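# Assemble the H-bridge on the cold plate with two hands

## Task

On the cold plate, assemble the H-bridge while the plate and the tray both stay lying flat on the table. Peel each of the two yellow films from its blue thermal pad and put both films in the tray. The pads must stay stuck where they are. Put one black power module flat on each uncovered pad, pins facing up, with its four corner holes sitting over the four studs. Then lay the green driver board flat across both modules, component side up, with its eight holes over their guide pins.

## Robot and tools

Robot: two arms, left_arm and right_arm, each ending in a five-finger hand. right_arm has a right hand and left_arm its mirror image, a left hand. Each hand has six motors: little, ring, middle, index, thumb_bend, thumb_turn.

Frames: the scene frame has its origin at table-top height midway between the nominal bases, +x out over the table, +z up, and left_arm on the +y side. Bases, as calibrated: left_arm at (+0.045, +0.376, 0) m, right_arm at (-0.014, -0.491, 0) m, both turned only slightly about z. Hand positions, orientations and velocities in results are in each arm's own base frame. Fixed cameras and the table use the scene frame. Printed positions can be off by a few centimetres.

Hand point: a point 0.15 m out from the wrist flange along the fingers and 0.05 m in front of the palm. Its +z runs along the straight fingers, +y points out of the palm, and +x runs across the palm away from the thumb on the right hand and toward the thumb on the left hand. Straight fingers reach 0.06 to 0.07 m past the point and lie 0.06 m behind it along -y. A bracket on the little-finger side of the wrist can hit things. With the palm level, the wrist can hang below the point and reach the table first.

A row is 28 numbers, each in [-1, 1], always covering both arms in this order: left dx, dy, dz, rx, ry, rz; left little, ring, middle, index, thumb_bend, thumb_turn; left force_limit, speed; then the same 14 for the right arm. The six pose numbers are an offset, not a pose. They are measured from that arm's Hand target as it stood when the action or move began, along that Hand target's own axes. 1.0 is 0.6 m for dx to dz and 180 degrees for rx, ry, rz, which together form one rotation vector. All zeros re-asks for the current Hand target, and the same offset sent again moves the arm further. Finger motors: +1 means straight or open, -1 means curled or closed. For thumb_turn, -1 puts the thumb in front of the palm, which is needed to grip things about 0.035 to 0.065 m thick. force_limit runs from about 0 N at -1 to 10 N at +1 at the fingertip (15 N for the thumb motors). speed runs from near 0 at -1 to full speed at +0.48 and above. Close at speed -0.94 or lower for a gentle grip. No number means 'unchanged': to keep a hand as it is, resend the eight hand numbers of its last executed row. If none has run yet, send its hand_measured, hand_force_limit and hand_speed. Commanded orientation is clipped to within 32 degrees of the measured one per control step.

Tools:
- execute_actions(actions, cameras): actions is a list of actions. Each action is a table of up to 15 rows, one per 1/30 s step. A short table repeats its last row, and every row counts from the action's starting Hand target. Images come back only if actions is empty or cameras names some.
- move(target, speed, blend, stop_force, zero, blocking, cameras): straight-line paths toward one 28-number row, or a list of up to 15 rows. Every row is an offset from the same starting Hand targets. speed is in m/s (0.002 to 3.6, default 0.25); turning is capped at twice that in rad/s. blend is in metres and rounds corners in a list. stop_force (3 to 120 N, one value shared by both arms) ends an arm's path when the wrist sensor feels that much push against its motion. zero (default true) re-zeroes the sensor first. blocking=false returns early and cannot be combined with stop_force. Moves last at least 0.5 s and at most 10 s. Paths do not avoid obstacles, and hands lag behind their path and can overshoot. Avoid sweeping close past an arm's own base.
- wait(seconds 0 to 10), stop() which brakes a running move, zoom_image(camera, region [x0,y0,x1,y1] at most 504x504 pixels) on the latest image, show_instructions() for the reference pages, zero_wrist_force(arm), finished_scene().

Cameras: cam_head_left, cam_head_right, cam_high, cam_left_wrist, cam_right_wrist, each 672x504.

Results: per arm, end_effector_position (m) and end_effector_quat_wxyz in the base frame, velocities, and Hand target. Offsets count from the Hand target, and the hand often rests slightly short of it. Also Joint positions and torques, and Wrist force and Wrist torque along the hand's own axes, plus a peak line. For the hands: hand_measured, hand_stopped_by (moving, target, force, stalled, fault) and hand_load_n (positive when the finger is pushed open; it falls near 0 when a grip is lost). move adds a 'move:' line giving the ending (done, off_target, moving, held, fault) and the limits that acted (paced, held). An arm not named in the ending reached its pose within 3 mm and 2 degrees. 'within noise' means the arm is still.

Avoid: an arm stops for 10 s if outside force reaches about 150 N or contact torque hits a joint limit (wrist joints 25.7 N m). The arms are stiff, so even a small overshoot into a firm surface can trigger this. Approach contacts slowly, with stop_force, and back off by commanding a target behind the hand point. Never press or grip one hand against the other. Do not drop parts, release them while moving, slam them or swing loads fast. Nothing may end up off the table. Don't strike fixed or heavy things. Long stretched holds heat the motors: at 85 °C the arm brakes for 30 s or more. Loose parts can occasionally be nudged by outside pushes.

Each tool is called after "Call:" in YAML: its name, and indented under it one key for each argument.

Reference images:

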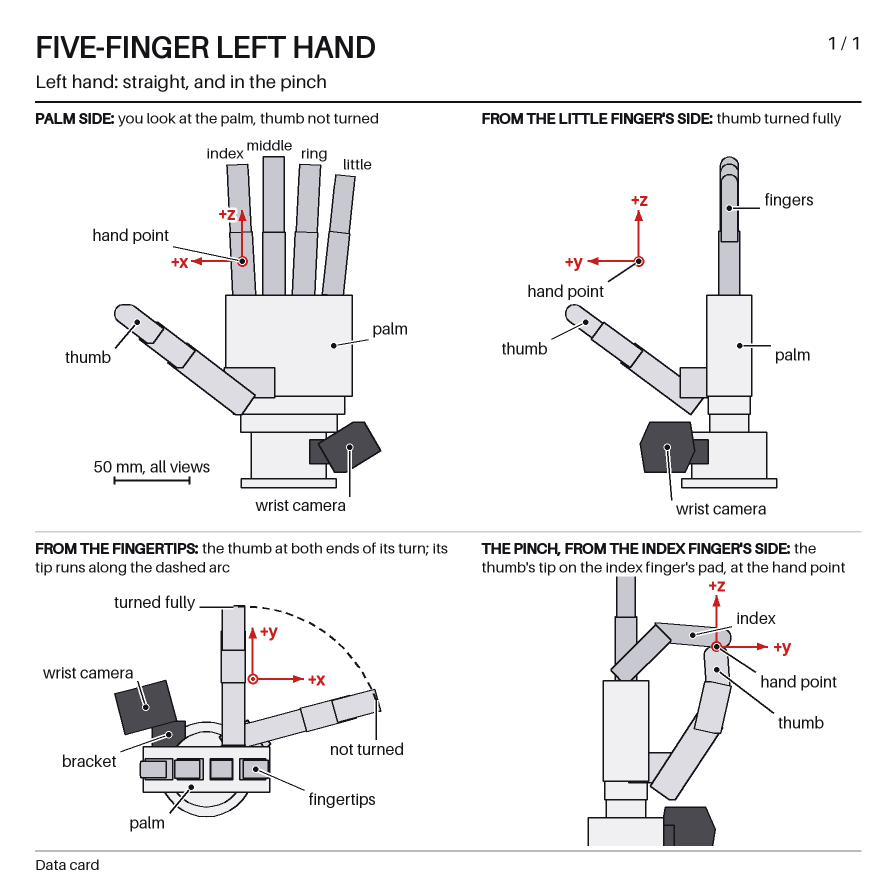

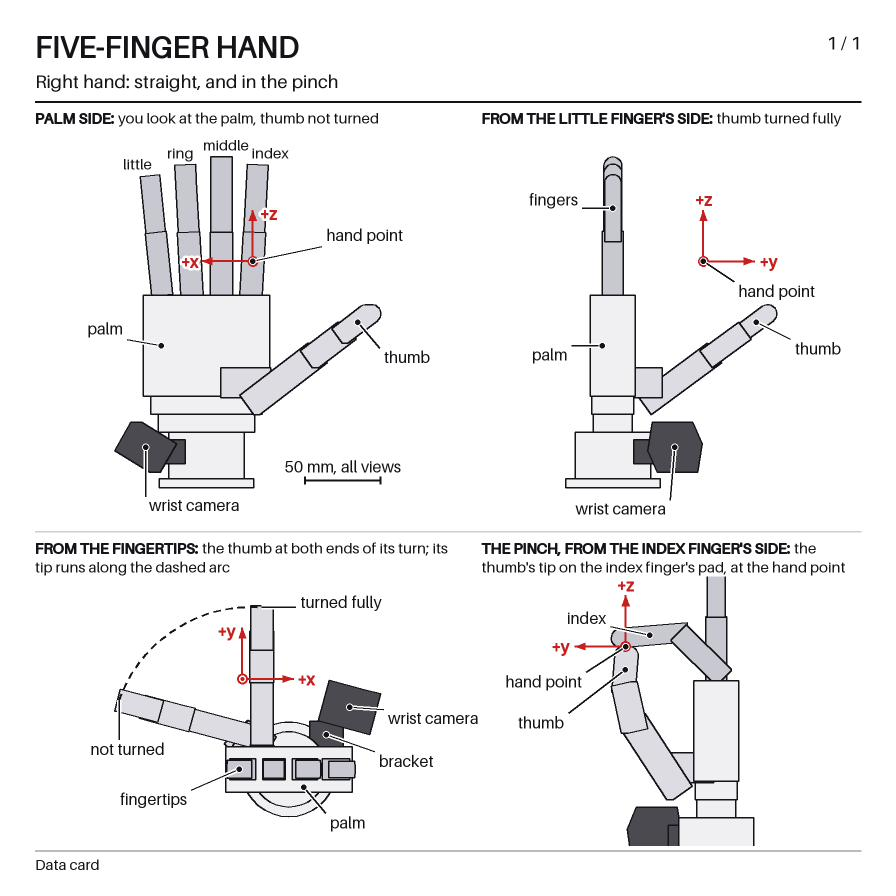

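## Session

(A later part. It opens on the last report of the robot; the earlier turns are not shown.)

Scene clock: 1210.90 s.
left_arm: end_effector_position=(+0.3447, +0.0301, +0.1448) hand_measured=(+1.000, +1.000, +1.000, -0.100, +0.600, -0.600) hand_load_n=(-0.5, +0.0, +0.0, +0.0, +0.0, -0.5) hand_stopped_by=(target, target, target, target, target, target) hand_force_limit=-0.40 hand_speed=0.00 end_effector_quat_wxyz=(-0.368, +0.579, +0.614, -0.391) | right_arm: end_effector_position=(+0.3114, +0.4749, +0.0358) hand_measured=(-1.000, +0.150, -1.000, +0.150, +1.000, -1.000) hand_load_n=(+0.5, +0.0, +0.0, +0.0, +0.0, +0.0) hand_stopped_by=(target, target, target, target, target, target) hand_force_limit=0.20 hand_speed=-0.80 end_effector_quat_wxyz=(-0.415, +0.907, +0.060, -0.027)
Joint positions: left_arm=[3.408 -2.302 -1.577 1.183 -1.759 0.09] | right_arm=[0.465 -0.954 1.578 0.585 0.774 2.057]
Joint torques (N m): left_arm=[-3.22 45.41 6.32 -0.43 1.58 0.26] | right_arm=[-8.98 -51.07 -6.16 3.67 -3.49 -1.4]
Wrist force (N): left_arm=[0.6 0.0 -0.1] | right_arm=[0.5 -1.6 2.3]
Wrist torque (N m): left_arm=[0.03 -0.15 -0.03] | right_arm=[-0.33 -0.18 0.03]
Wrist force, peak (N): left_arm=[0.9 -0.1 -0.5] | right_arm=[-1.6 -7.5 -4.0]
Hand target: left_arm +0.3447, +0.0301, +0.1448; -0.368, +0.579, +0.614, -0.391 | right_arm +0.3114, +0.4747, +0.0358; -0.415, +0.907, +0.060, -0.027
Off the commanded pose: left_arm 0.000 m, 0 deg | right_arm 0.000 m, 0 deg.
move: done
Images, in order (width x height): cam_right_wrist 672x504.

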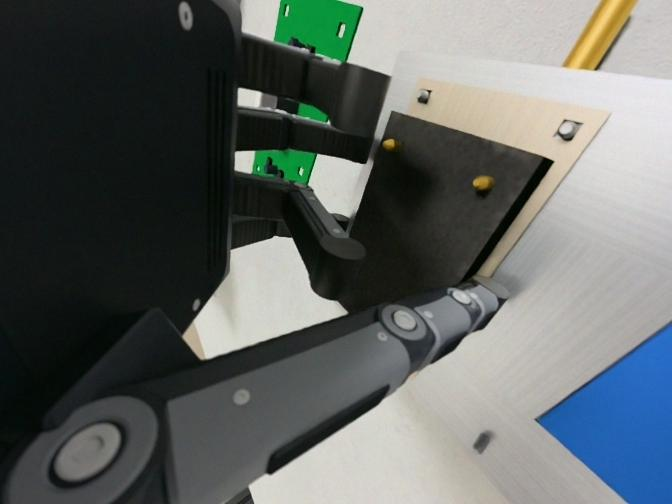

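Call:
move:
  target: [0,0,0,0,0,0,1,1,1,-0.1,0.6,-0.6,-0.4,0, 0,-0.1134,-0.0980,0,0,0,-1,0.15,-1,0.15,1,-1,0.2,-0.8]
  speed: 0.08
  cameras: ["cam_right_wrist","cam_head_right","cam_head_left"]

Call:
zoom_image:
  camera: "cam_right_wrist"
  region: [300, 60, 560, 260]

Call:
zoom_image:
  camera: "cam_head_right"
  region: [350, 400, 446, 472]

Scene clock: 1216.30 s.
left_arm: end_effector_position=(+0.3447, +0.0301, +0.1448) hand_measured=(+1.000, +1.000, +1.000, -0.100, +0.600, -0.600) hand_load_n=(+0.0, +0.0, +0.0, +0.0, +0.0, +0.5) hand_stopped_by=(target, target, target, target, target, target) hand_force_limit=-0.40 hand_speed=0.00 end_effector_quat_wxyz=(-0.368, +0.579, +0.614, -0.391) | right_arm: end_effector_position=(+0.3112, +0.4747, +0.1256) hand_measured=(-1.000, +0.150, -1.000, +0.150, +1.000, -1.000) hand_load_n=(+0.0, +0.0, +0.0, +0.0, +0.0, +0.0) hand_stopped_by=(target, target, target, target, target, target) hand_force_limit=0.20 hand_speed=-0.80 end_effector_quat_wxyz=(-0.415, +0.907, +0.060, -0.027)
Joint positions: left_arm=[3.408 -2.302 -1.577 1.183 -1.759 0.09] | right_arm=[0.464 -1.061 1.491 0.778 0.774 2.056]
Joint torques (N m): left_arm=[-3 46.03 6.02 -0.31 1.39 0.38] | right_arm=[-9.12 -48.85 -27.45 4.16 0.19 -1.51]
Wrist force (N): left_arm=[0.8 0.0 -0.4] | right_arm=[0.3 -1.6 3.0]
Wrist torque (N m): left_arm=[0.05 -0.19 -0.02] | right_arm=[-0.37 -0.18 -0.02]
Wrist force, peak (N): left_arm=[0.9 0.1 -0.1] | right_arm=[0.3 -1.6 3.0]
Hand target: left_arm +0.3447, +0.0301, +0.1448; -0.368, +0.579, +0.614, -0.391 | right_arm +0.3112, +0.4747, +0.1257; -0.415, +0.907, +0.060, -0.027
Off the commanded pose: left_arm 0.000 m, 0 deg | right_arm 0.000 m, 0 deg.
move: done
Images, in order (width x height): cam_head_left 672x504, cam_head_right 672x504, cam_right_wrist 672x504.

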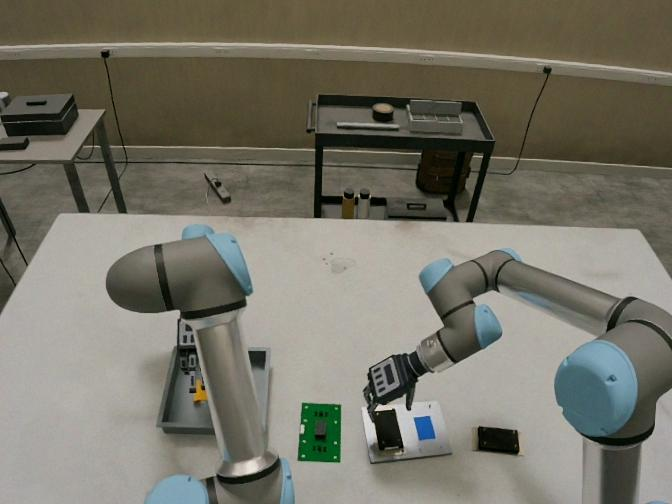

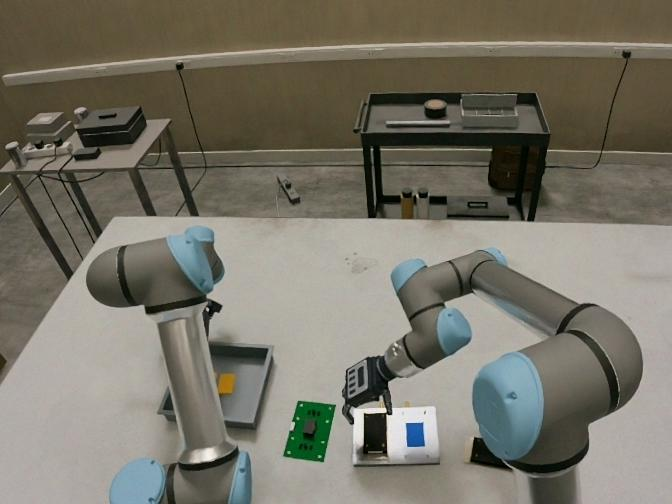

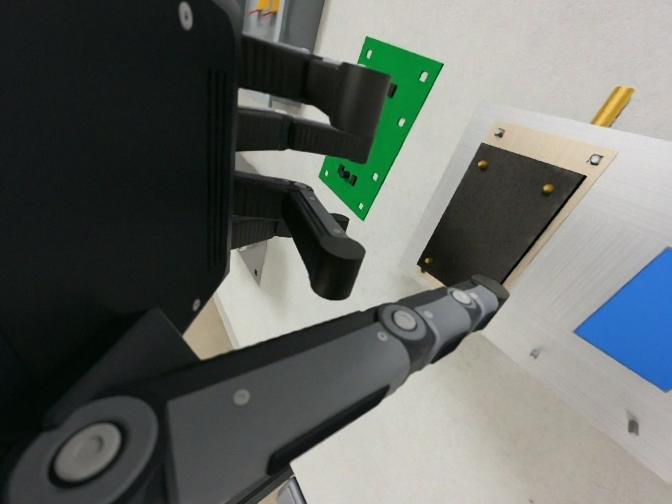

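Scaled by 1.938 from the camera's 672x504 image, which has a finer 960x720 frame.

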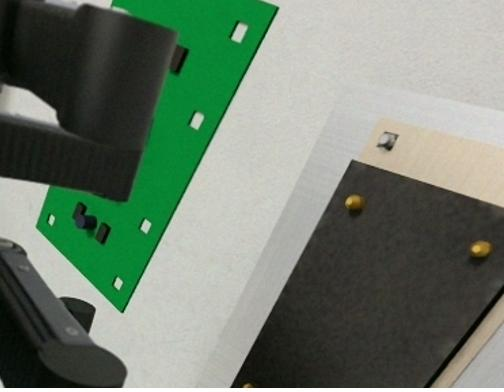

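Scaled by 5.250 from the camera's 672x504 image, which has a finer 960x720 frame.

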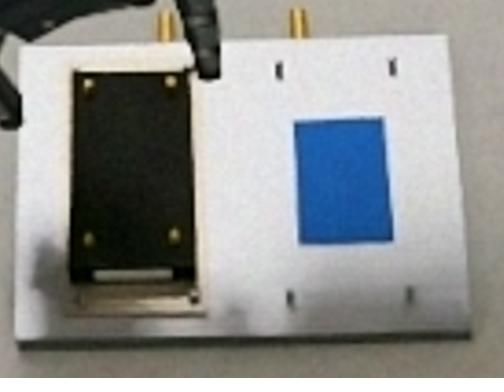

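Call:
move:
  target:
    - [0,0,0,0,0,0,1,1,1,-0.1,0.6,-0.6,-0.4,0, -0.1263,0.3665,-0.3210,0.0003,-0.3087,-0.2664,-1,0.15,-1,0.15,1,-1,0.2,-0.8]
    - [0,0,0,0,0,0,1,1,1,-0.1,0.6,-0.6,-0.4,0, -0.1263,0.3665,-0.3210,0.0003,-0.3087,-0.2664,-1,0.3,-1,0.3,1,-1,0.2,-0.2]
  speed: 0.18
  cameras: ["cam_right_wrist","cam_high"]

Scene clock: 1234.50 s.
left_arm: end_effector_position=(+0.3447, +0.0301, +0.1448) hand_measured=(+1.000, +1.000, +1.000, -0.100, +0.600, -0.600) hand_load_n=(+0.0, +0.0, +0.0, +0.0, +0.0, +0.0) hand_stopped_by=(target, target, target, target, target, target) hand_force_limit=-0.40 hand_speed=0.00 end_effector_quat_wxyz=(-0.368, +0.579, +0.614, -0.391) | right_arm: end_effector_position=(+0.2742, +0.1777, +0.0851) hand_measured=(-1.000, +0.300, -1.000, +0.300, +1.000, -1.000) hand_load_n=(+0.0, +0.0, +0.0, +0.0, +0.0, +0.0) hand_stopped_by=(target, target, target, target, target, target) hand_force_limit=0.20 hand_speed=-0.20 end_effector_quat_wxyz=(-0.317, +0.692, +0.590, -0.270)
Joint positions: left_arm=[3.408 -2.302 -1.577 1.183 -1.759 0.09] | right_arm=[0.117 -0.952 1.778 1.583 1.364 0.182]
Joint torques (N m): left_arm=[-3.92 45.85 6.21 -0.37 1.51 0.31] | right_arm=[-8.72 -47.52 -1.86 1.14 2.05 -1.54]
Wrist force (N): left_arm=[0.7 0.1 -0.1] | right_arm=[0.8 -1.6 2.3]
Wrist torque (N m): left_arm=[0.05 -0.17 -0.02] | right_arm=[-0.35 -0.27 -0.02]
Wrist force, peak (N): left_arm=[1.0 0.1 -0.2] | right_arm=[0.6 -1.9 3.1]
Hand target: left_arm +0.3447, +0.0301, +0.1448; -0.368, +0.579, +0.614, -0.391 | right_arm +0.2742, +0.1777, +0.0851; -0.317, +0.692, +0.590, -0.270
Off the commanded pose: left_arm 0.000 m, 0 deg | right_arm 0.000 m, 0 deg.
move: done
Images, in order (width x height): cam_high 672x504, cam_right_wrist 672x504.

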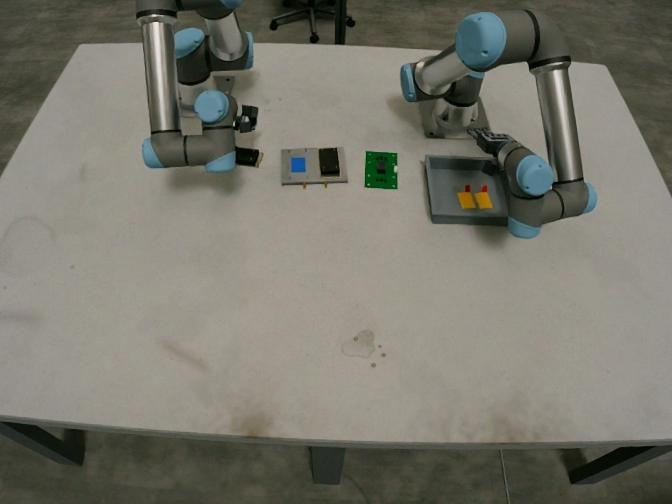

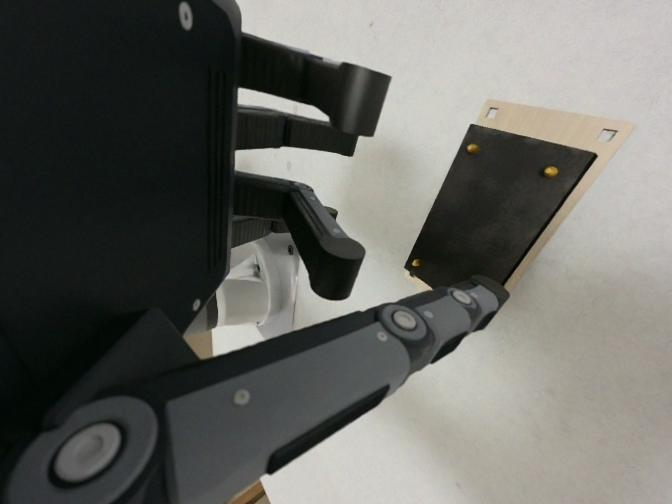

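Call:
move:
  target: [0,0,0,0,0,0,1,1,1,-0.1,0.6,-0.6,-0.4,0, 0.0153,0.0595,0.0460,0,-0.00673,-0.00581,-1,0.3,-1,0.3,1,-1,0.2,-0.2]
  speed: 0.06
  cameras: ["cam_right_wrist"]

Call:
zoom_image:
  camera: "cam_right_wrist"
  region: [330, 60, 650, 300]

Scene clock: 1250.67 s.
left_arm: end_effector_position=(+0.3447, +0.0301, +0.1448) hand_measured=(+1.000, +1.000, +1.000, -0.100, +0.600, -0.600) hand_load_n=(+0.0, +0.0, +0.0, +0.0, +0.0, +0.0) hand_stopped_by=(target, target, target, target, target, target) hand_force_limit=-0.40 hand_speed=0.00 end_effector_quat_wxyz=(-0.368, +0.579, +0.614, -0.391) | right_arm: end_effector_position=(+0.2781, +0.1864, +0.0402) hand_measured=(-1.000, +0.300, -1.000, +0.300, +1.000, -1.000) hand_load_n=(+0.0, +0.0, +0.0, +0.0, +0.0, +0.0) hand_stopped_by=(target, target, target, target, target, target) hand_force_limit=0.20 hand_speed=-0.20 end_effector_quat_wxyz=(-0.313, +0.683, +0.600, -0.274)
Joint positions: left_arm=[3.408 -2.302 -1.577 1.183 -1.759 0.09] | right_arm=[0.144 -0.856 1.76 1.506 1.364 0.182]
Joint torques (N m): left_arm=[-3.85 44.98 6.43 -0.32 1.44 0.26] | right_arm=[10.8 -32.53 -21.66 0.29 1.94 -0.22]
Wrist force (N): left_arm=[0.5 0.1 -0.2] | right_arm=[0.5 -2.2 2.3]
Wrist torque (N m): left_arm=[0.06 -0.14 -0.04] | right_arm=[-0.44 -0.20 -0.07]
Wrist force, peak (N): left_arm=[0.9 0.0 -0.3] | right_arm=[0.9 -1.9 2.8]
Hand target: left_arm +0.3447, +0.0301, +0.1448; -0.368, +0.579, +0.614, -0.391 | right_arm +0.2781, +0.1864, +0.0400; -0.313, +0.683, +0.600, -0.274
Off the commanded pose: left_arm 0.000 m, 0 deg | right_arm 0.000 m, 0 deg.
move: done
Images, in order (width x height): cam_right_wrist 672x504.

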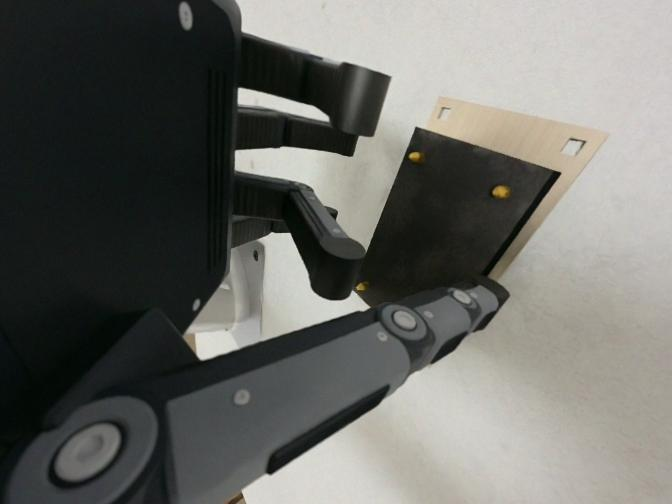

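Scaled by 1.575 from the camera's 672x504 image, which has a finer 960x720 frame.

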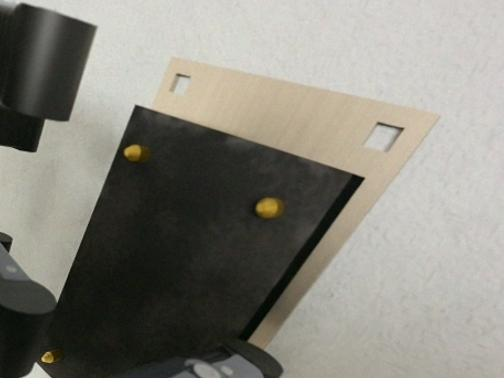

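Call:
move:
  target: [0,0,0,0,0,0,1,1,1,-0.1,0.6,-0.6,-0.4,0, -0.0023,0.0248,0.0160,0,0,0,-1,0.3,-1,0.3,1,-1,0.2,-0.2]
  speed: 0.015
  stop_force: 4
  cameras: ["cam_right_wrist"]

Scene clock: 1277.13 s.
left_arm: end_effector_position=(+0.3447, +0.0301, +0.1448) hand_measured=(+1.000, +1.000, +1.000, -0.100, +0.600, -0.600) hand_load_n=(+0.0, +0.0, +0.0, +0.0, +0.0, +0.0) hand_stopped_by=(target, target, target, target, target, target) hand_force_limit=-0.40 hand_speed=0.00 end_effector_quat_wxyz=(-0.368, +0.579, +0.614, -0.391) | right_arm: end_effector_position=(+0.2804, +0.1847, +0.0225) hand_measured=(-1.000, +0.300, -1.000, +0.300, +1.000, -1.000) hand_load_n=(+0.0, +0.0, +0.0, +0.0, +0.0, +0.0) hand_stopped_by=(target, target, target, target, target, target) hand_force_limit=0.20 hand_speed=-0.20 end_effector_quat_wxyz=(-0.313, +0.683, +0.600, -0.274)
Joint positions: left_arm=[3.408 -2.302 -1.577 1.183 -1.759 0.09] | right_arm=[0.14 -0.82 1.755 1.475 1.367 0.179]
Joint torques (N m): left_arm=[-3.62 45.14 6.44 -0.36 1.37 0.34] | right_arm=[-8.58 -31.91 -20.56 0.3 2.07 -1.48]
Wrist force (N): left_arm=[0.6 0.1 -0.3] | right_arm=[0.7 -1.9 2.4]
Wrist torque (N m): left_arm=[0.05 -0.16 -0.03] | right_arm=[-0.39 -0.22 -0.04]
Wrist force, peak (N): left_arm=[1.0 -0.1 -0.2] | right_arm=[0.5 -2.0 2.9]
Hand target: left_arm +0.3447, +0.0301, +0.1448; -0.368, +0.579, +0.614, -0.391 | right_arm +0.2804, +0.1847, +0.0225; -0.313, +0.683, +0.600, -0.274
Off the commanded pose: left_arm 0.000 m, 0 deg | right_arm 0.000 m, 0 deg.
move: done
Images, in order (width x height): cam_right_wrist 672x504.

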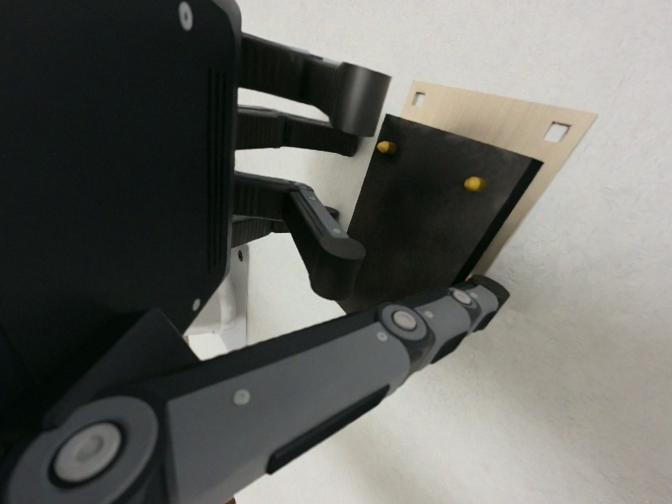

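Call:
move:
  target: [0,0,0,0,0,0,1,1,1,-0.1,0.6,-0.6,-0.4,0, 0,0,0,0,0,0,-1,-0.3,-1,-0.3,1,-1,0.2,-0.9]
  speed: 0.02
  cameras: ["cam_right_wrist"]

Call:
move:
  target: [0,0,0,0,0,0,1,1,1,-0.1,0.6,-0.6,-0.4,0, 0,-0.0252,-0.0218,0,0,0,-1,-0.3,-1,-0.3,1,-1,0.2,-0.9]
  speed: 0.02
  cameras: ["cam_right_wrist"]

Scene clock: 1282.73 s.
left_arm: end_effector_position=(+0.3447, +0.0301, +0.1448) hand_measured=(+1.000, +1.000, +1.000, -0.100, +0.600, -0.600) hand_load_n=(+0.0, +0.0, +0.0, +0.0, +0.0, +0.0) hand_stopped_by=(target, target, target, target, target, target) hand_force_limit=-0.40 hand_speed=0.00 end_effector_quat_wxyz=(-0.368, +0.579, +0.614, -0.391) | right_arm: end_effector_position=(+0.2804, +0.1847, +0.0225) hand_measured=(-1.000, -0.080, -1.000, -0.070, +1.000, -1.000) hand_load_n=(+0.0, +8.0, +0.0, +6.0, +2.0, +2.5) hand_stopped_by=(target, force, target, force, target, target) hand_force_limit=0.20 hand_speed=-0.90 end_effector_quat_wxyz=(-0.313, +0.683, +0.600, -0.274)
Joint positions: left_arm=[3.408 -2.302 -1.577 1.183 -1.759 0.09] | right_arm=[0.14 -0.82 1.755 1.475 1.367 0.179]
Joint torques (N m): left_arm=[-3.87 45.17 6.19 -0.3 1.55 0.27] | right_arm=[-9.03 -33.73 -20.11 1.09 1.85 -1.36]
Wrist force (N): left_arm=[0.5 0.1 -0.3] | right_arm=[0.8 0.3 3.6]
Wrist torque (N m): left_arm=[0.05 -0.15 -0.03] | right_arm=[-0.35 -0.33 0.06]
Wrist force, peak (N): left_arm=[0.9 0.0 -0.4] | right_arm=[0.6 -0.5 4.1]
Hand target: left_arm +0.3447, +0.0301, +0.1448; -0.368, +0.579, +0.614, -0.391 | right_arm +0.2804, +0.1847, +0.0225; -0.313, +0.683, +0.600, -0.274
Off the commanded pose: left_arm 0.000 m, 0 deg | right_arm 0.000 m, 0 deg.
move: done
Images, in order (width x height): cam_right_wrist 672x504.

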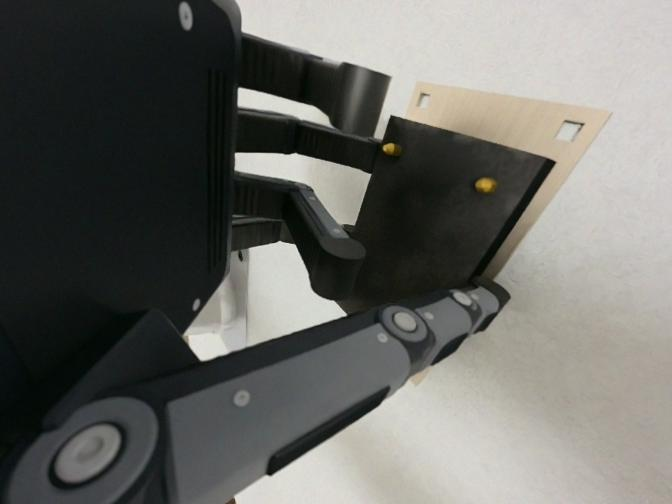

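Scene clock: 1284.13 s.
left_arm: end_effector_position=(+0.3447, +0.0301, +0.1448) hand_measured=(+1.000, +1.000, +1.000, -0.100, +0.600, -0.600) hand_load_n=(+0.0, +0.0, +0.0, +0.0, +0.0, +0.0) hand_stopped_by=(target, target, target, target, target, target) hand_force_limit=-0.40 hand_speed=0.00 end_effector_quat_wxyz=(-0.368, +0.579, +0.614, -0.391) | right_arm: end_effector_position=(+0.2804, +0.1847, +0.0423) hand_measured=(-1.000, -0.080, -1.000, -0.070, +1.000, -1.000) hand_load_n=(+0.0, +7.5, +0.0, +6.5, +2.0, +3.0) hand_stopped_by=(target, force, target, force, target, target) hand_force_limit=0.20 hand_speed=-0.90 end_effector_quat_wxyz=(-0.313, +0.683, +0.600, -0.274)
Joint positions: left_arm=[3.408 -2.302 -1.577 1.183 -1.759 0.09] | right_arm=[0.14 -0.857 1.755 1.513 1.367 0.179]
Joint torques (N m): left_arm=[-2.74 45.07 6.44 -0.38 1.4 0.36] | right_arm=[-9.08 -51.65 -22.24 5.52 2.15 -1.52]
Wrist force (N): left_arm=[0.6 -0.2 -0.3] | right_arm=[0.6 1.1 4.5]
Wrist torque (N m): left_arm=[0.03 -0.15 -0.03] | right_arm=[-0.26 -0.23 0.00]
Wrist force, peak (N): left_arm=[0.8 0.0 -0.4] | right_arm=[0.6 1.3 4.9]
Hand target: left_arm +0.3447, +0.0301, +0.1448; -0.368, +0.579, +0.614, -0.391 | right_arm +0.2804, +0.1847, +0.0425; -0.313, +0.683, +0.600, -0.274
Off the commanded pose: left_arm 0.000 m, 0 deg | right_arm 0.000 m, 0 deg.
move: done
Images, in order (width x height): cam_right_wrist 672x504.

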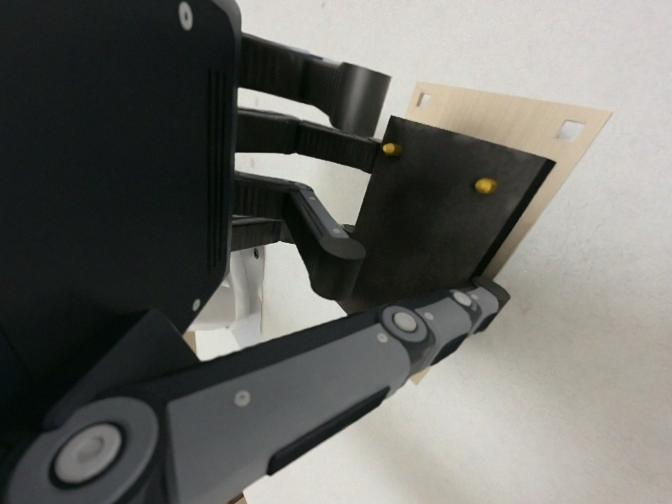

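Call:
zoom_image:
  camera: "cam_right_wrist"
  region: [545, 107, 629, 177]

Call:
zoom_image:
  camera: "cam_right_wrist"
  region: [400, 75, 456, 121]

Scaled by 6.000 from the camera's 672x504 image, which has a finer 960x720 frame.

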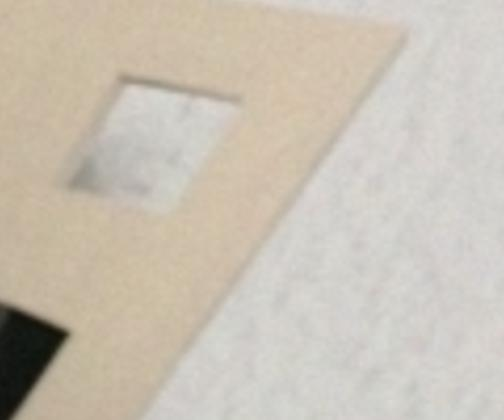

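Scaled by 9.000 from the camera's 672x504 image, which has a finer 960x720 frame.

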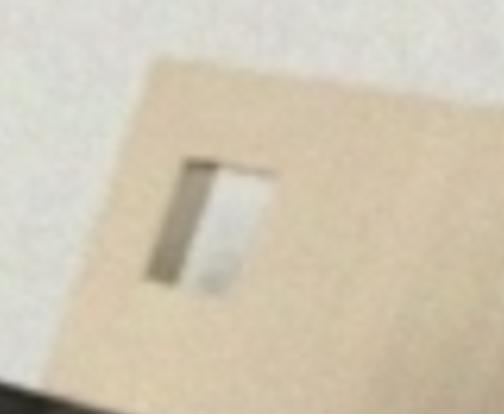

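Call:
move:
  target:
    - [0,0,0,0,0,0,1,1,1,-0.1,0.6,-0.6,-0.4,0, 0,-0.1009,-0.0871,0,0,0,-1,-0.3,-1,-0.3,1,-1,0.2,-0.9]
    - [0,0,0,0,0,0,1,1,1,-0.1,0.6,-0.6,-0.4,0, 0.3459,-0.0545,-0.0825,-0.0006,0.3204,0.2766,-1,-0.3,-1,-0.3,1,-1,0.2,-0.9]
  speed: 0.15
  blend: 0.02
  cameras: ["cam_right_wrist","cam_head_right"]

Scene clock: 1314.57 s.
left_arm: end_effector_position=(+0.3447, +0.0301, +0.1448) hand_measured=(+1.000, +1.000, +1.000, -0.100, +0.600, -0.600) hand_load_n=(+0.0, +0.0, +0.0, +0.0, +0.0, -0.5) hand_stopped_by=(target, target, target, target, target, target) hand_force_limit=-0.40 hand_speed=0.00 end_effector_quat_wxyz=(-0.368, +0.579, +0.614, -0.391) | right_arm: end_effector_position=(+0.3232, +0.3884, +0.0997) hand_measured=(-1.000, -0.080, -1.000, -0.070, +1.000, -1.000) hand_load_n=(+0.0, +7.5, +0.0, +6.5, +2.0, +3.0) hand_stopped_by=(target, force, target, force, target, target) hand_force_limit=0.20 hand_speed=-0.90 end_effector_quat_wxyz=(-0.415, +0.908, +0.051, -0.022)
Joint positions: left_arm=[3.408 -2.302 -1.577 1.183 -1.759 0.09] | right_arm=[0.275 -1.103 1.681 0.805 0.729 1.818]
Joint torques (N m): left_arm=[-4.35 45.48 5.45 -0.42 1.53 0.47] | right_arm=[10.29 -46.5 -5.92 -0.02 0.72 1.26]
Wrist force (N): left_arm=[0.4 -0.1 -0.3] | right_arm=[0.8 1.3 5.1]
Wrist torque (N m): left_arm=[0.03 -0.13 -0.03] | right_arm=[-0.28 -0.37 -0.18]
Wrist force, peak (N): left_arm=[1.0 0.1 -0.7] | right_arm=[0.6 1.8 5.6]
Hand target: left_arm +0.3447, +0.0301, +0.1448; -0.368, +0.579, +0.614, -0.391 | right_arm +0.3232, +0.3884, +0.0997; -0.415, +0.908, +0.051, -0.022
Off the commanded pose: left_arm 0.000 m, 0 deg | right_arm 0.000 m, 0 deg.
move: done
Images, in order (width x height): cam_head_right 672x504, cam_right_wrist 672x504.

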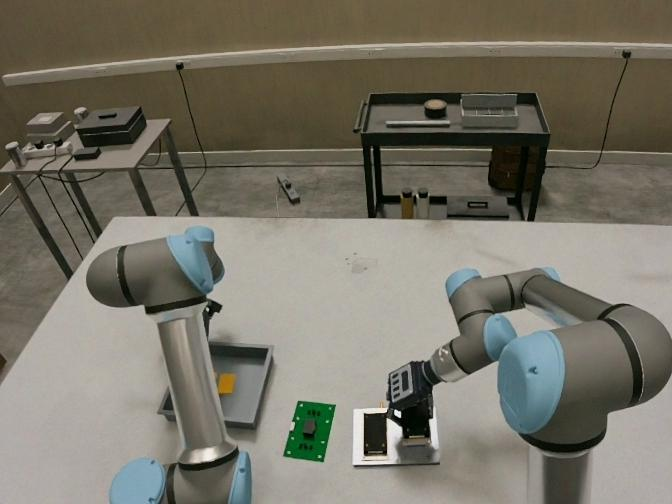

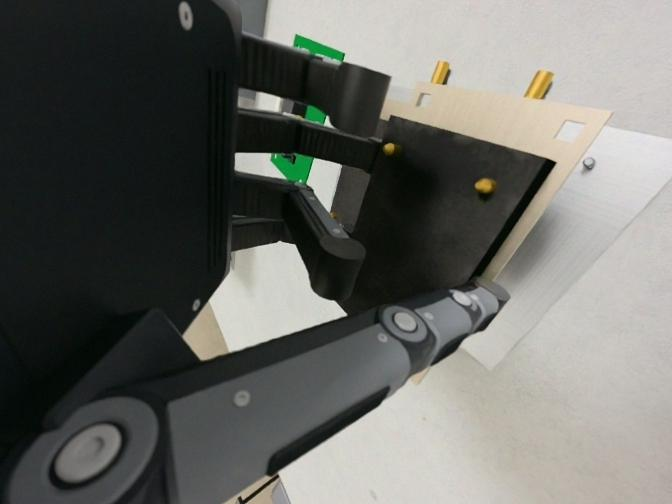

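Call:
move:
  target: [0,0,0,0,0,0,1,1,1,-0.1,0.6,-0.6,-0.4,0, 0,0.0501,0.0432,0,0,0,-1,-0.3,-1,-0.3,1,-1,0.2,-0.9]
  speed: 0.05
  cameras: ["cam_right_wrist"]

Scene clock: 1336.80 s.
left_arm: end_effector_position=(+0.3447, +0.0301, +0.1448) hand_measured=(+1.000, +1.000, +1.000, -0.100, +0.600, -0.600) hand_load_n=(+0.0, +0.0, +0.0, +0.0, +0.0, +0.0) hand_stopped_by=(target, target, target, target, target, target) hand_force_limit=-0.40 hand_speed=0.00 end_effector_quat_wxyz=(-0.368, +0.579, +0.614, -0.391) | right_arm: end_effector_position=(+0.3234, +0.3883, +0.0602) hand_measured=(-1.000, -0.080, -1.000, -0.070, +1.000, -1.000) hand_load_n=(+0.0, +7.0, +0.0, +6.5, +2.0, +3.0) hand_stopped_by=(target, force, target, force, target, target) hand_force_limit=0.20 hand_speed=-0.90 end_effector_quat_wxyz=(-0.415, +0.908, +0.051, -0.022)
Joint positions: left_arm=[3.408 -2.302 -1.577 1.183 -1.759 0.09] | right_arm=[0.275 -1.049 1.716 0.715 0.729 1.818]
Joint torques (N m): left_arm=[-3.77 45.46 6.6 -0.2 1.54 0.31] | right_arm=[0.69 -28.97 -6.75 0.02 0.44 1.23]
Wrist force (N): left_arm=[0.6 0.0 -0.3] | right_arm=[1.1 1.6 4.8]
Wrist torque (N m): left_arm=[0.05 -0.16 -0.03] | right_arm=[-0.20 -0.42 -0.11]
Wrist force, peak (N): left_arm=[0.9 0.1 -0.6] | right_arm=[1.0 1.9 5.2]
Hand target: left_arm +0.3447, +0.0301, +0.1448; -0.368, +0.579, +0.614, -0.391 | right_arm +0.3233, +0.3883, +0.0600; -0.415, +0.908, +0.051, -0.022
Off the commanded pose: left_arm 0.000 m, 0 deg | right_arm 0.000 m, 0 deg.
move: done
Images, in order (width x height): cam_right_wrist 672x504.

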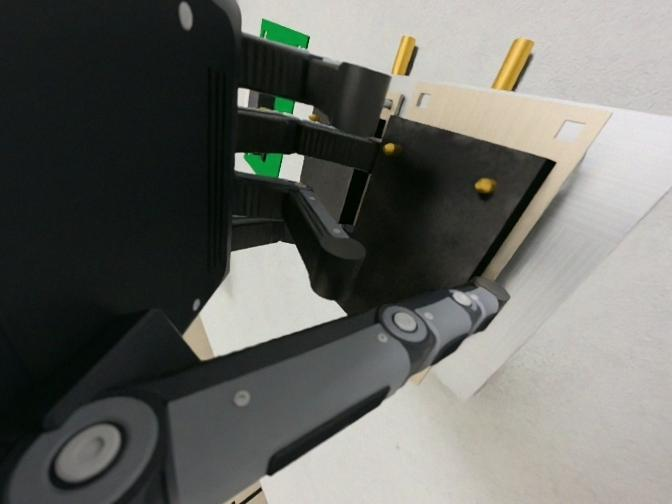

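Call:
zoom_image:
  camera: "cam_right_wrist"
  region: [545, 102, 605, 152]

Call:
zoom_image:
  camera: "cam_right_wrist"
  region: [390, 70, 450, 120]

Scaled by 8.400 from the camera's 672x504 image, which has a finer 960x720 frame.

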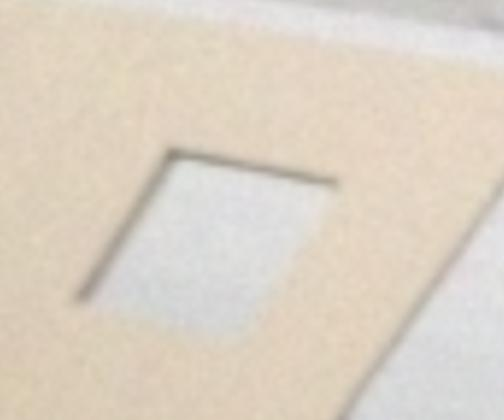

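Scaled by 8.400 from the camera's 672x504 image, which has a finer 960x720 frame.

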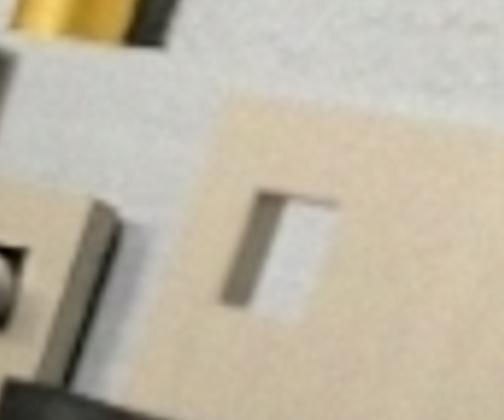

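Call:
move:
  target: [0,0,0,0,0,0,1,1,1,-0.1,0.6,-0.6,-0.4,0, 0,0.0141,0.0122,0,0,0,-1,-0.3,-1,-0.3,1,-1,0.2,-0.9]
  speed: 0.03
  stop_force: 4
  cameras: ["cam_right_wrist"]

Call:
zoom_image:
  camera: "cam_right_wrist"
  region: [545, 102, 605, 152]

Call:
zoom_image:
  camera: "cam_right_wrist"
  region: [390, 70, 450, 120]

Scene clock: 1347.80 s.
left_arm: end_effector_position=(+0.3447, +0.0301, +0.1448) hand_measured=(+1.000, +1.000, +1.000, -0.100, +0.600, -0.600) hand_load_n=(+0.0, +0.0, +0.0, +0.0, +0.0, +0.0) hand_stopped_by=(target, target, target, target, target, target) hand_force_limit=-0.40 hand_speed=0.00 end_effector_quat_wxyz=(-0.368, +0.579, +0.614, -0.391) | right_arm: end_effector_position=(+0.3233, +0.3884, +0.0488) hand_measured=(-1.000, -0.080, -1.000, -0.070, +1.000, -1.000) hand_load_n=(+0.0, +7.5, +0.5, +6.5, +2.0, +3.0) hand_stopped_by=(target, force, target, force, target, target) hand_force_limit=0.20 hand_speed=-0.90 end_effector_quat_wxyz=(-0.415, +0.908, +0.051, -0.022)
Joint positions: left_arm=[3.408 -2.302 -1.577 1.183 -1.759 0.09] | right_arm=[0.275 -1.032 1.724 0.69 0.729 1.818]
Joint torques (N m): left_arm=[-3.77 46.22 6.26 -0.2 1.37 0.46] | right_arm=[5.58 -30.9 -5.14 0.09 -3.38 1.01]
Wrist force (N): left_arm=[0.7 0.0 -0.3] | right_arm=[1.1 1.2 4.7]
Wrist torque (N m): left_arm=[0.05 -0.17 -0.02] | right_arm=[-0.24 -0.41 -0.12]
Wrist force, peak (N): left_arm=[0.9 -0.3 0.0] | right_arm=[1.3 1.4 5.2]
Hand target: left_arm +0.3447, +0.0301, +0.1448; -0.368, +0.579, +0.614, -0.391 | right_arm +0.3233, +0.3884, +0.0488; -0.415, +0.908, +0.051, -0.022
Off the commanded pose: left_arm 0.000 m, 0 deg | right_arm 0.000 m, 0 deg.
move: done
Images, in order (width x height): cam_right_wrist 672x504.

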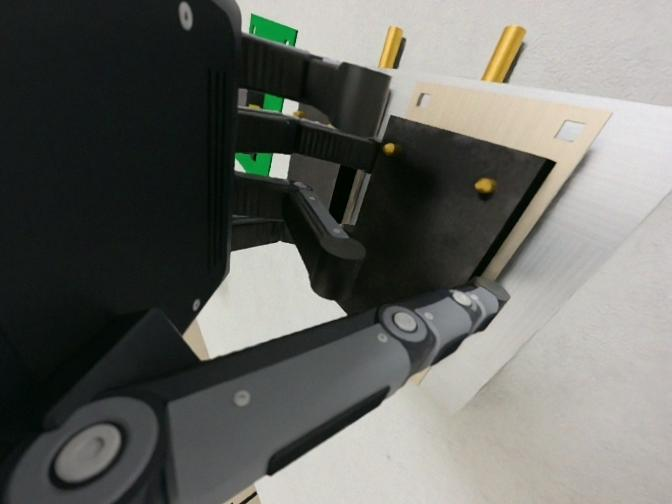

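Scaled by 8.400 from the camera's 672x504 image, which has a finer 960x720 frame.

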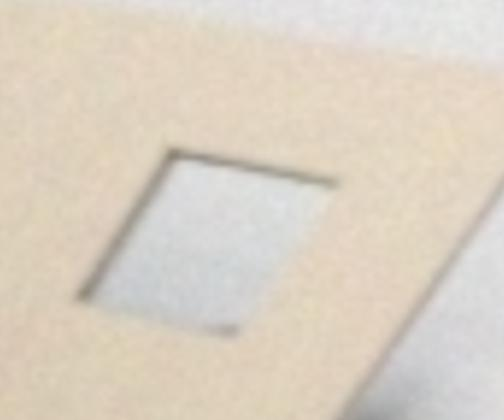

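Scaled by 8.400 from the camera's 672x504 image, which has a finer 960x720 frame.

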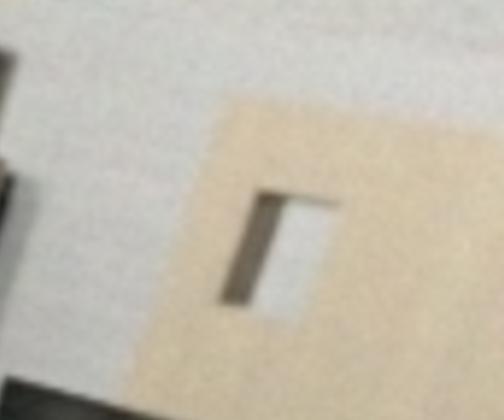

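Call:
move:
  target: [0,0,0,0,0,0,1,1,1,-0.1,0.6,-0.6,-0.4,0, 0,0.005,0.00435,0,0,0,-1,-0.3,-1,-0.3,1,-1,0.2,-0.9]
  speed: 0.01
  stop_force: 3
  cameras: ["cam_right_wrist"]

Call:
zoom_image:
  camera: "cam_right_wrist"
  region: [545, 102, 605, 152]

Call:
zoom_image:
  camera: "cam_right_wrist"
  region: [390, 70, 450, 120]

Scene clock: 1354.03 s.
left_arm: end_effector_position=(+0.3447, +0.0301, +0.1448) hand_measured=(+1.000, +1.000, +1.000, -0.100, +0.600, -0.600) hand_load_n=(+0.0, +0.0, +0.0, +0.0, +0.0, +0.0) hand_stopped_by=(target, target, target, target, target, target) hand_force_limit=-0.40 hand_speed=0.00 end_effector_quat_wxyz=(-0.368, +0.579, +0.614, -0.391) | right_arm: end_effector_position=(+0.3234, +0.3884, +0.0449) hand_measured=(-1.000, -0.080, -1.000, -0.070, +1.000, -1.000) hand_load_n=(+0.0, +7.5, +0.0, +6.5, +2.0, +3.0) hand_stopped_by=(target, force, target, force, target, target) hand_force_limit=0.20 hand_speed=-0.90 end_effector_quat_wxyz=(-0.415, +0.908, +0.051, -0.022)
Joint positions: left_arm=[3.408 -2.302 -1.577 1.183 -1.759 0.09] | right_arm=[0.275 -1.026 1.727 0.681 0.729 1.818]
Joint torques (N m): left_arm=[-4.35 44.87 5.84 -0.35 1.44 0.33] | right_arm=[1.79 -30.7 -5.24 0.09 -2.97 1.25]
Wrist force (N): left_arm=[0.7 0.1 -0.2] | right_arm=[0.8 1.4 4.7]
Wrist torque (N m): left_arm=[0.05 -0.16 -0.02] | right_arm=[-0.20 -0.37 -0.14]
Wrist force, peak (N): left_arm=[0.8 0.2 -0.5] | right_arm=[0.9 1.5 5.1]
Hand target: left_arm +0.3447, +0.0301, +0.1448; -0.368, +0.579, +0.614, -0.391 | right_arm +0.3234, +0.3884, +0.0449; -0.415, +0.908, +0.051, -0.022
Off the commanded pose: left_arm 0.000 m, 0 deg | right_arm 0.000 m, 0 deg.
move: done
Images, in order (width x height): cam_right_wrist 672x504.

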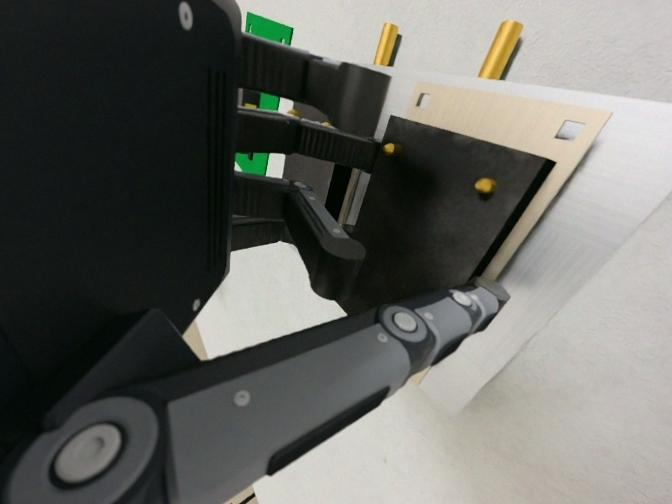

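Scaled by 8.400 from the camera's 672x504 image, which has a finer 960x720 frame.

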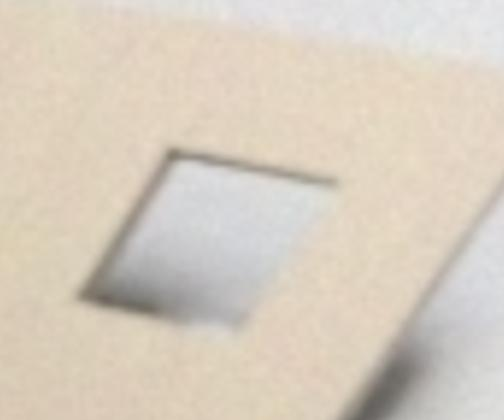

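Scaled by 8.400 from the camera's 672x504 image, which has a finer 960x720 frame.

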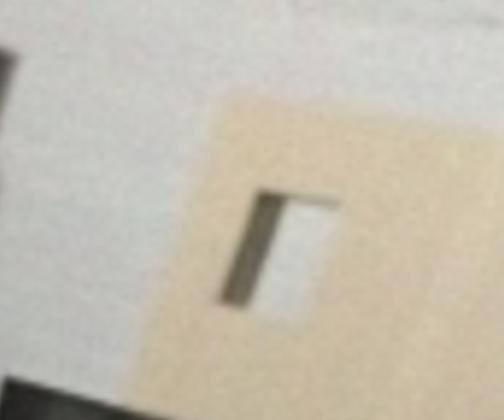

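Call:
zoom_image:
  camera: "cam_right_wrist"
  region: [550, 115, 590, 150]

Call:
zoom_image:
  camera: "cam_right_wrist"
  region: [360, 80, 420, 130]

Scaled by 12.600 from the camera's 672x504 image, which has a finer 960x720 frame.

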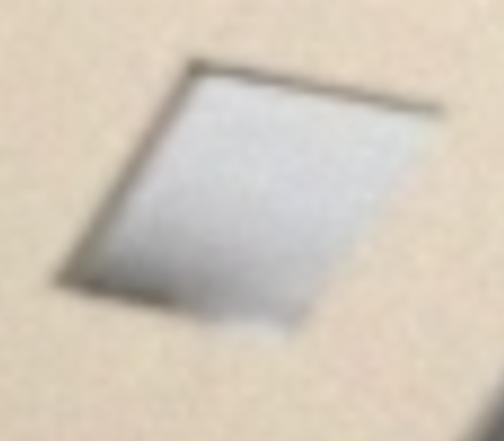

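Scaled by 8.400 from the camera's 672x504 image, which has a finer 960x720 frame.

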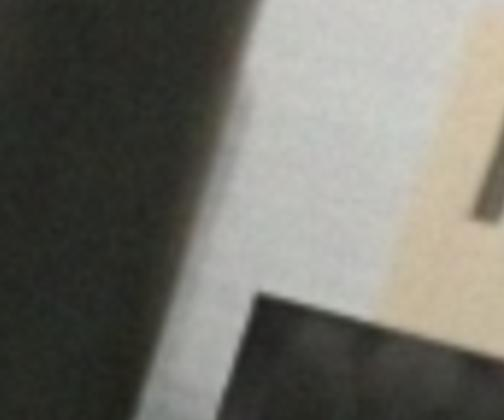

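Call:
move:
  target: [0,0,0,0,0,0,1,1,1,-0.1,0.6,-0.6,-0.4,0, -0.00332,0.00036,-0.00042,0,0,0,-1,-0.3,-1,-0.3,1,-1,0.2,-0.9]
  speed: 0.01
  stop_force: 3
  cameras: ["cam_right_wrist"]

Call:
zoom_image:
  camera: "cam_right_wrist"
  region: [550, 115, 590, 150]

Call:
zoom_image:
  camera: "cam_right_wrist"
  region: [400, 80, 440, 115]

Scene clock: 1381.43 s.
left_arm: end_effector_position=(+0.3447, +0.0301, +0.1448) hand_measured=(+1.000, +1.000, +1.000, -0.100, +0.600, -0.600) hand_load_n=(+0.0, +0.0, +0.0, +0.0, +0.0, +0.0) hand_stopped_by=(target, target, target, target, target, target) hand_force_limit=-0.40 hand_speed=0.00 end_effector_quat_wxyz=(-0.368, +0.579, +0.614, -0.391) | right_arm: end_effector_position=(+0.3214, +0.3878, +0.0449) hand_measured=(-1.000, -0.080, -1.000, -0.070, +1.000, -1.000) hand_load_n=(+0.0, +7.5, +0.0, +6.5, +2.0, +3.0) hand_stopped_by=(target, force, target, force, target, target) hand_force_limit=0.20 hand_speed=-0.90 end_effector_quat_wxyz=(-0.415, +0.908, +0.051, -0.022)
Joint positions: left_arm=[3.408 -2.302 -1.577 1.183 -1.759 0.09] | right_arm=[0.275 -1.029 1.733 0.679 0.729 1.818]
Joint torques (N m): left_arm=[-4.06 45.14 6.44 -0.31 1.4 0.58] | right_arm=[8.17 -48.26 -5.04 0.11 0.55 -0.18]
Wrist force (N): left_arm=[0.6 0.0 -0.6] | right_arm=[1.0 1.3 4.6]
Wrist torque (N m): left_arm=[0.06 -0.17 -0.03] | right_arm=[-0.22 -0.40 -0.13]
Wrist force, peak (N): left_arm=[1.0 -0.1 -0.2] | right_arm=[1.3 1.3 5.1]
Hand target: left_arm +0.3447, +0.0301, +0.1448; -0.368, +0.579, +0.614, -0.391 | right_arm +0.3214, +0.3878, +0.0449; -0.415, +0.908, +0.051, -0.022
Off the commanded pose: left_arm 0.000 m, 0 deg | right_arm 0.000 m, 0 deg.
move: done
Images, in order (width x height): cam_right_wrist 672x504.

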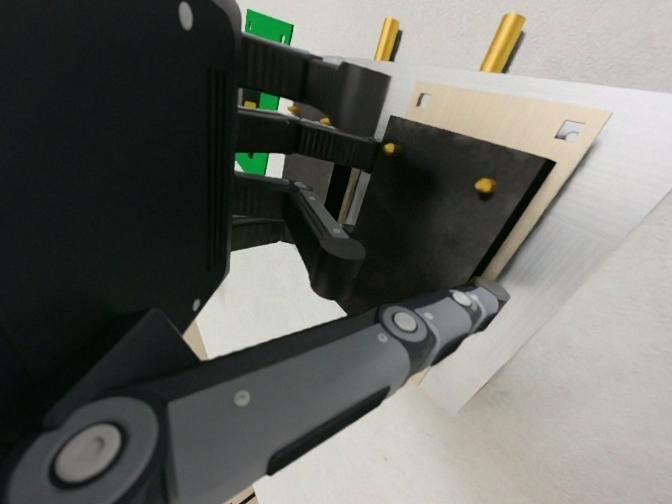

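Scaled by 12.600 from the camera's 672x504 image, which has a finer 960x720 frame.

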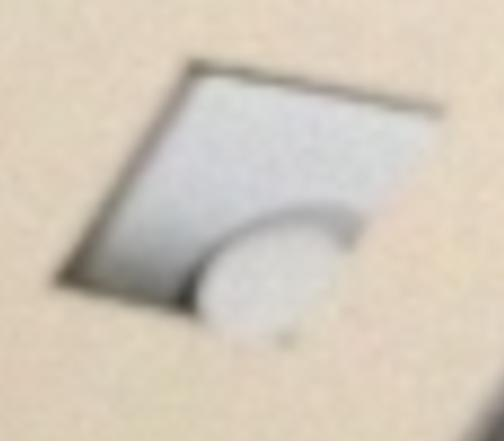

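Scaled by 12.600 from the camera's 672x504 image, which has a finer 960x720 frame.

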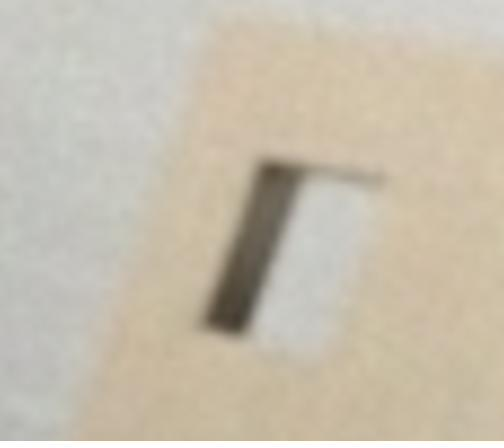

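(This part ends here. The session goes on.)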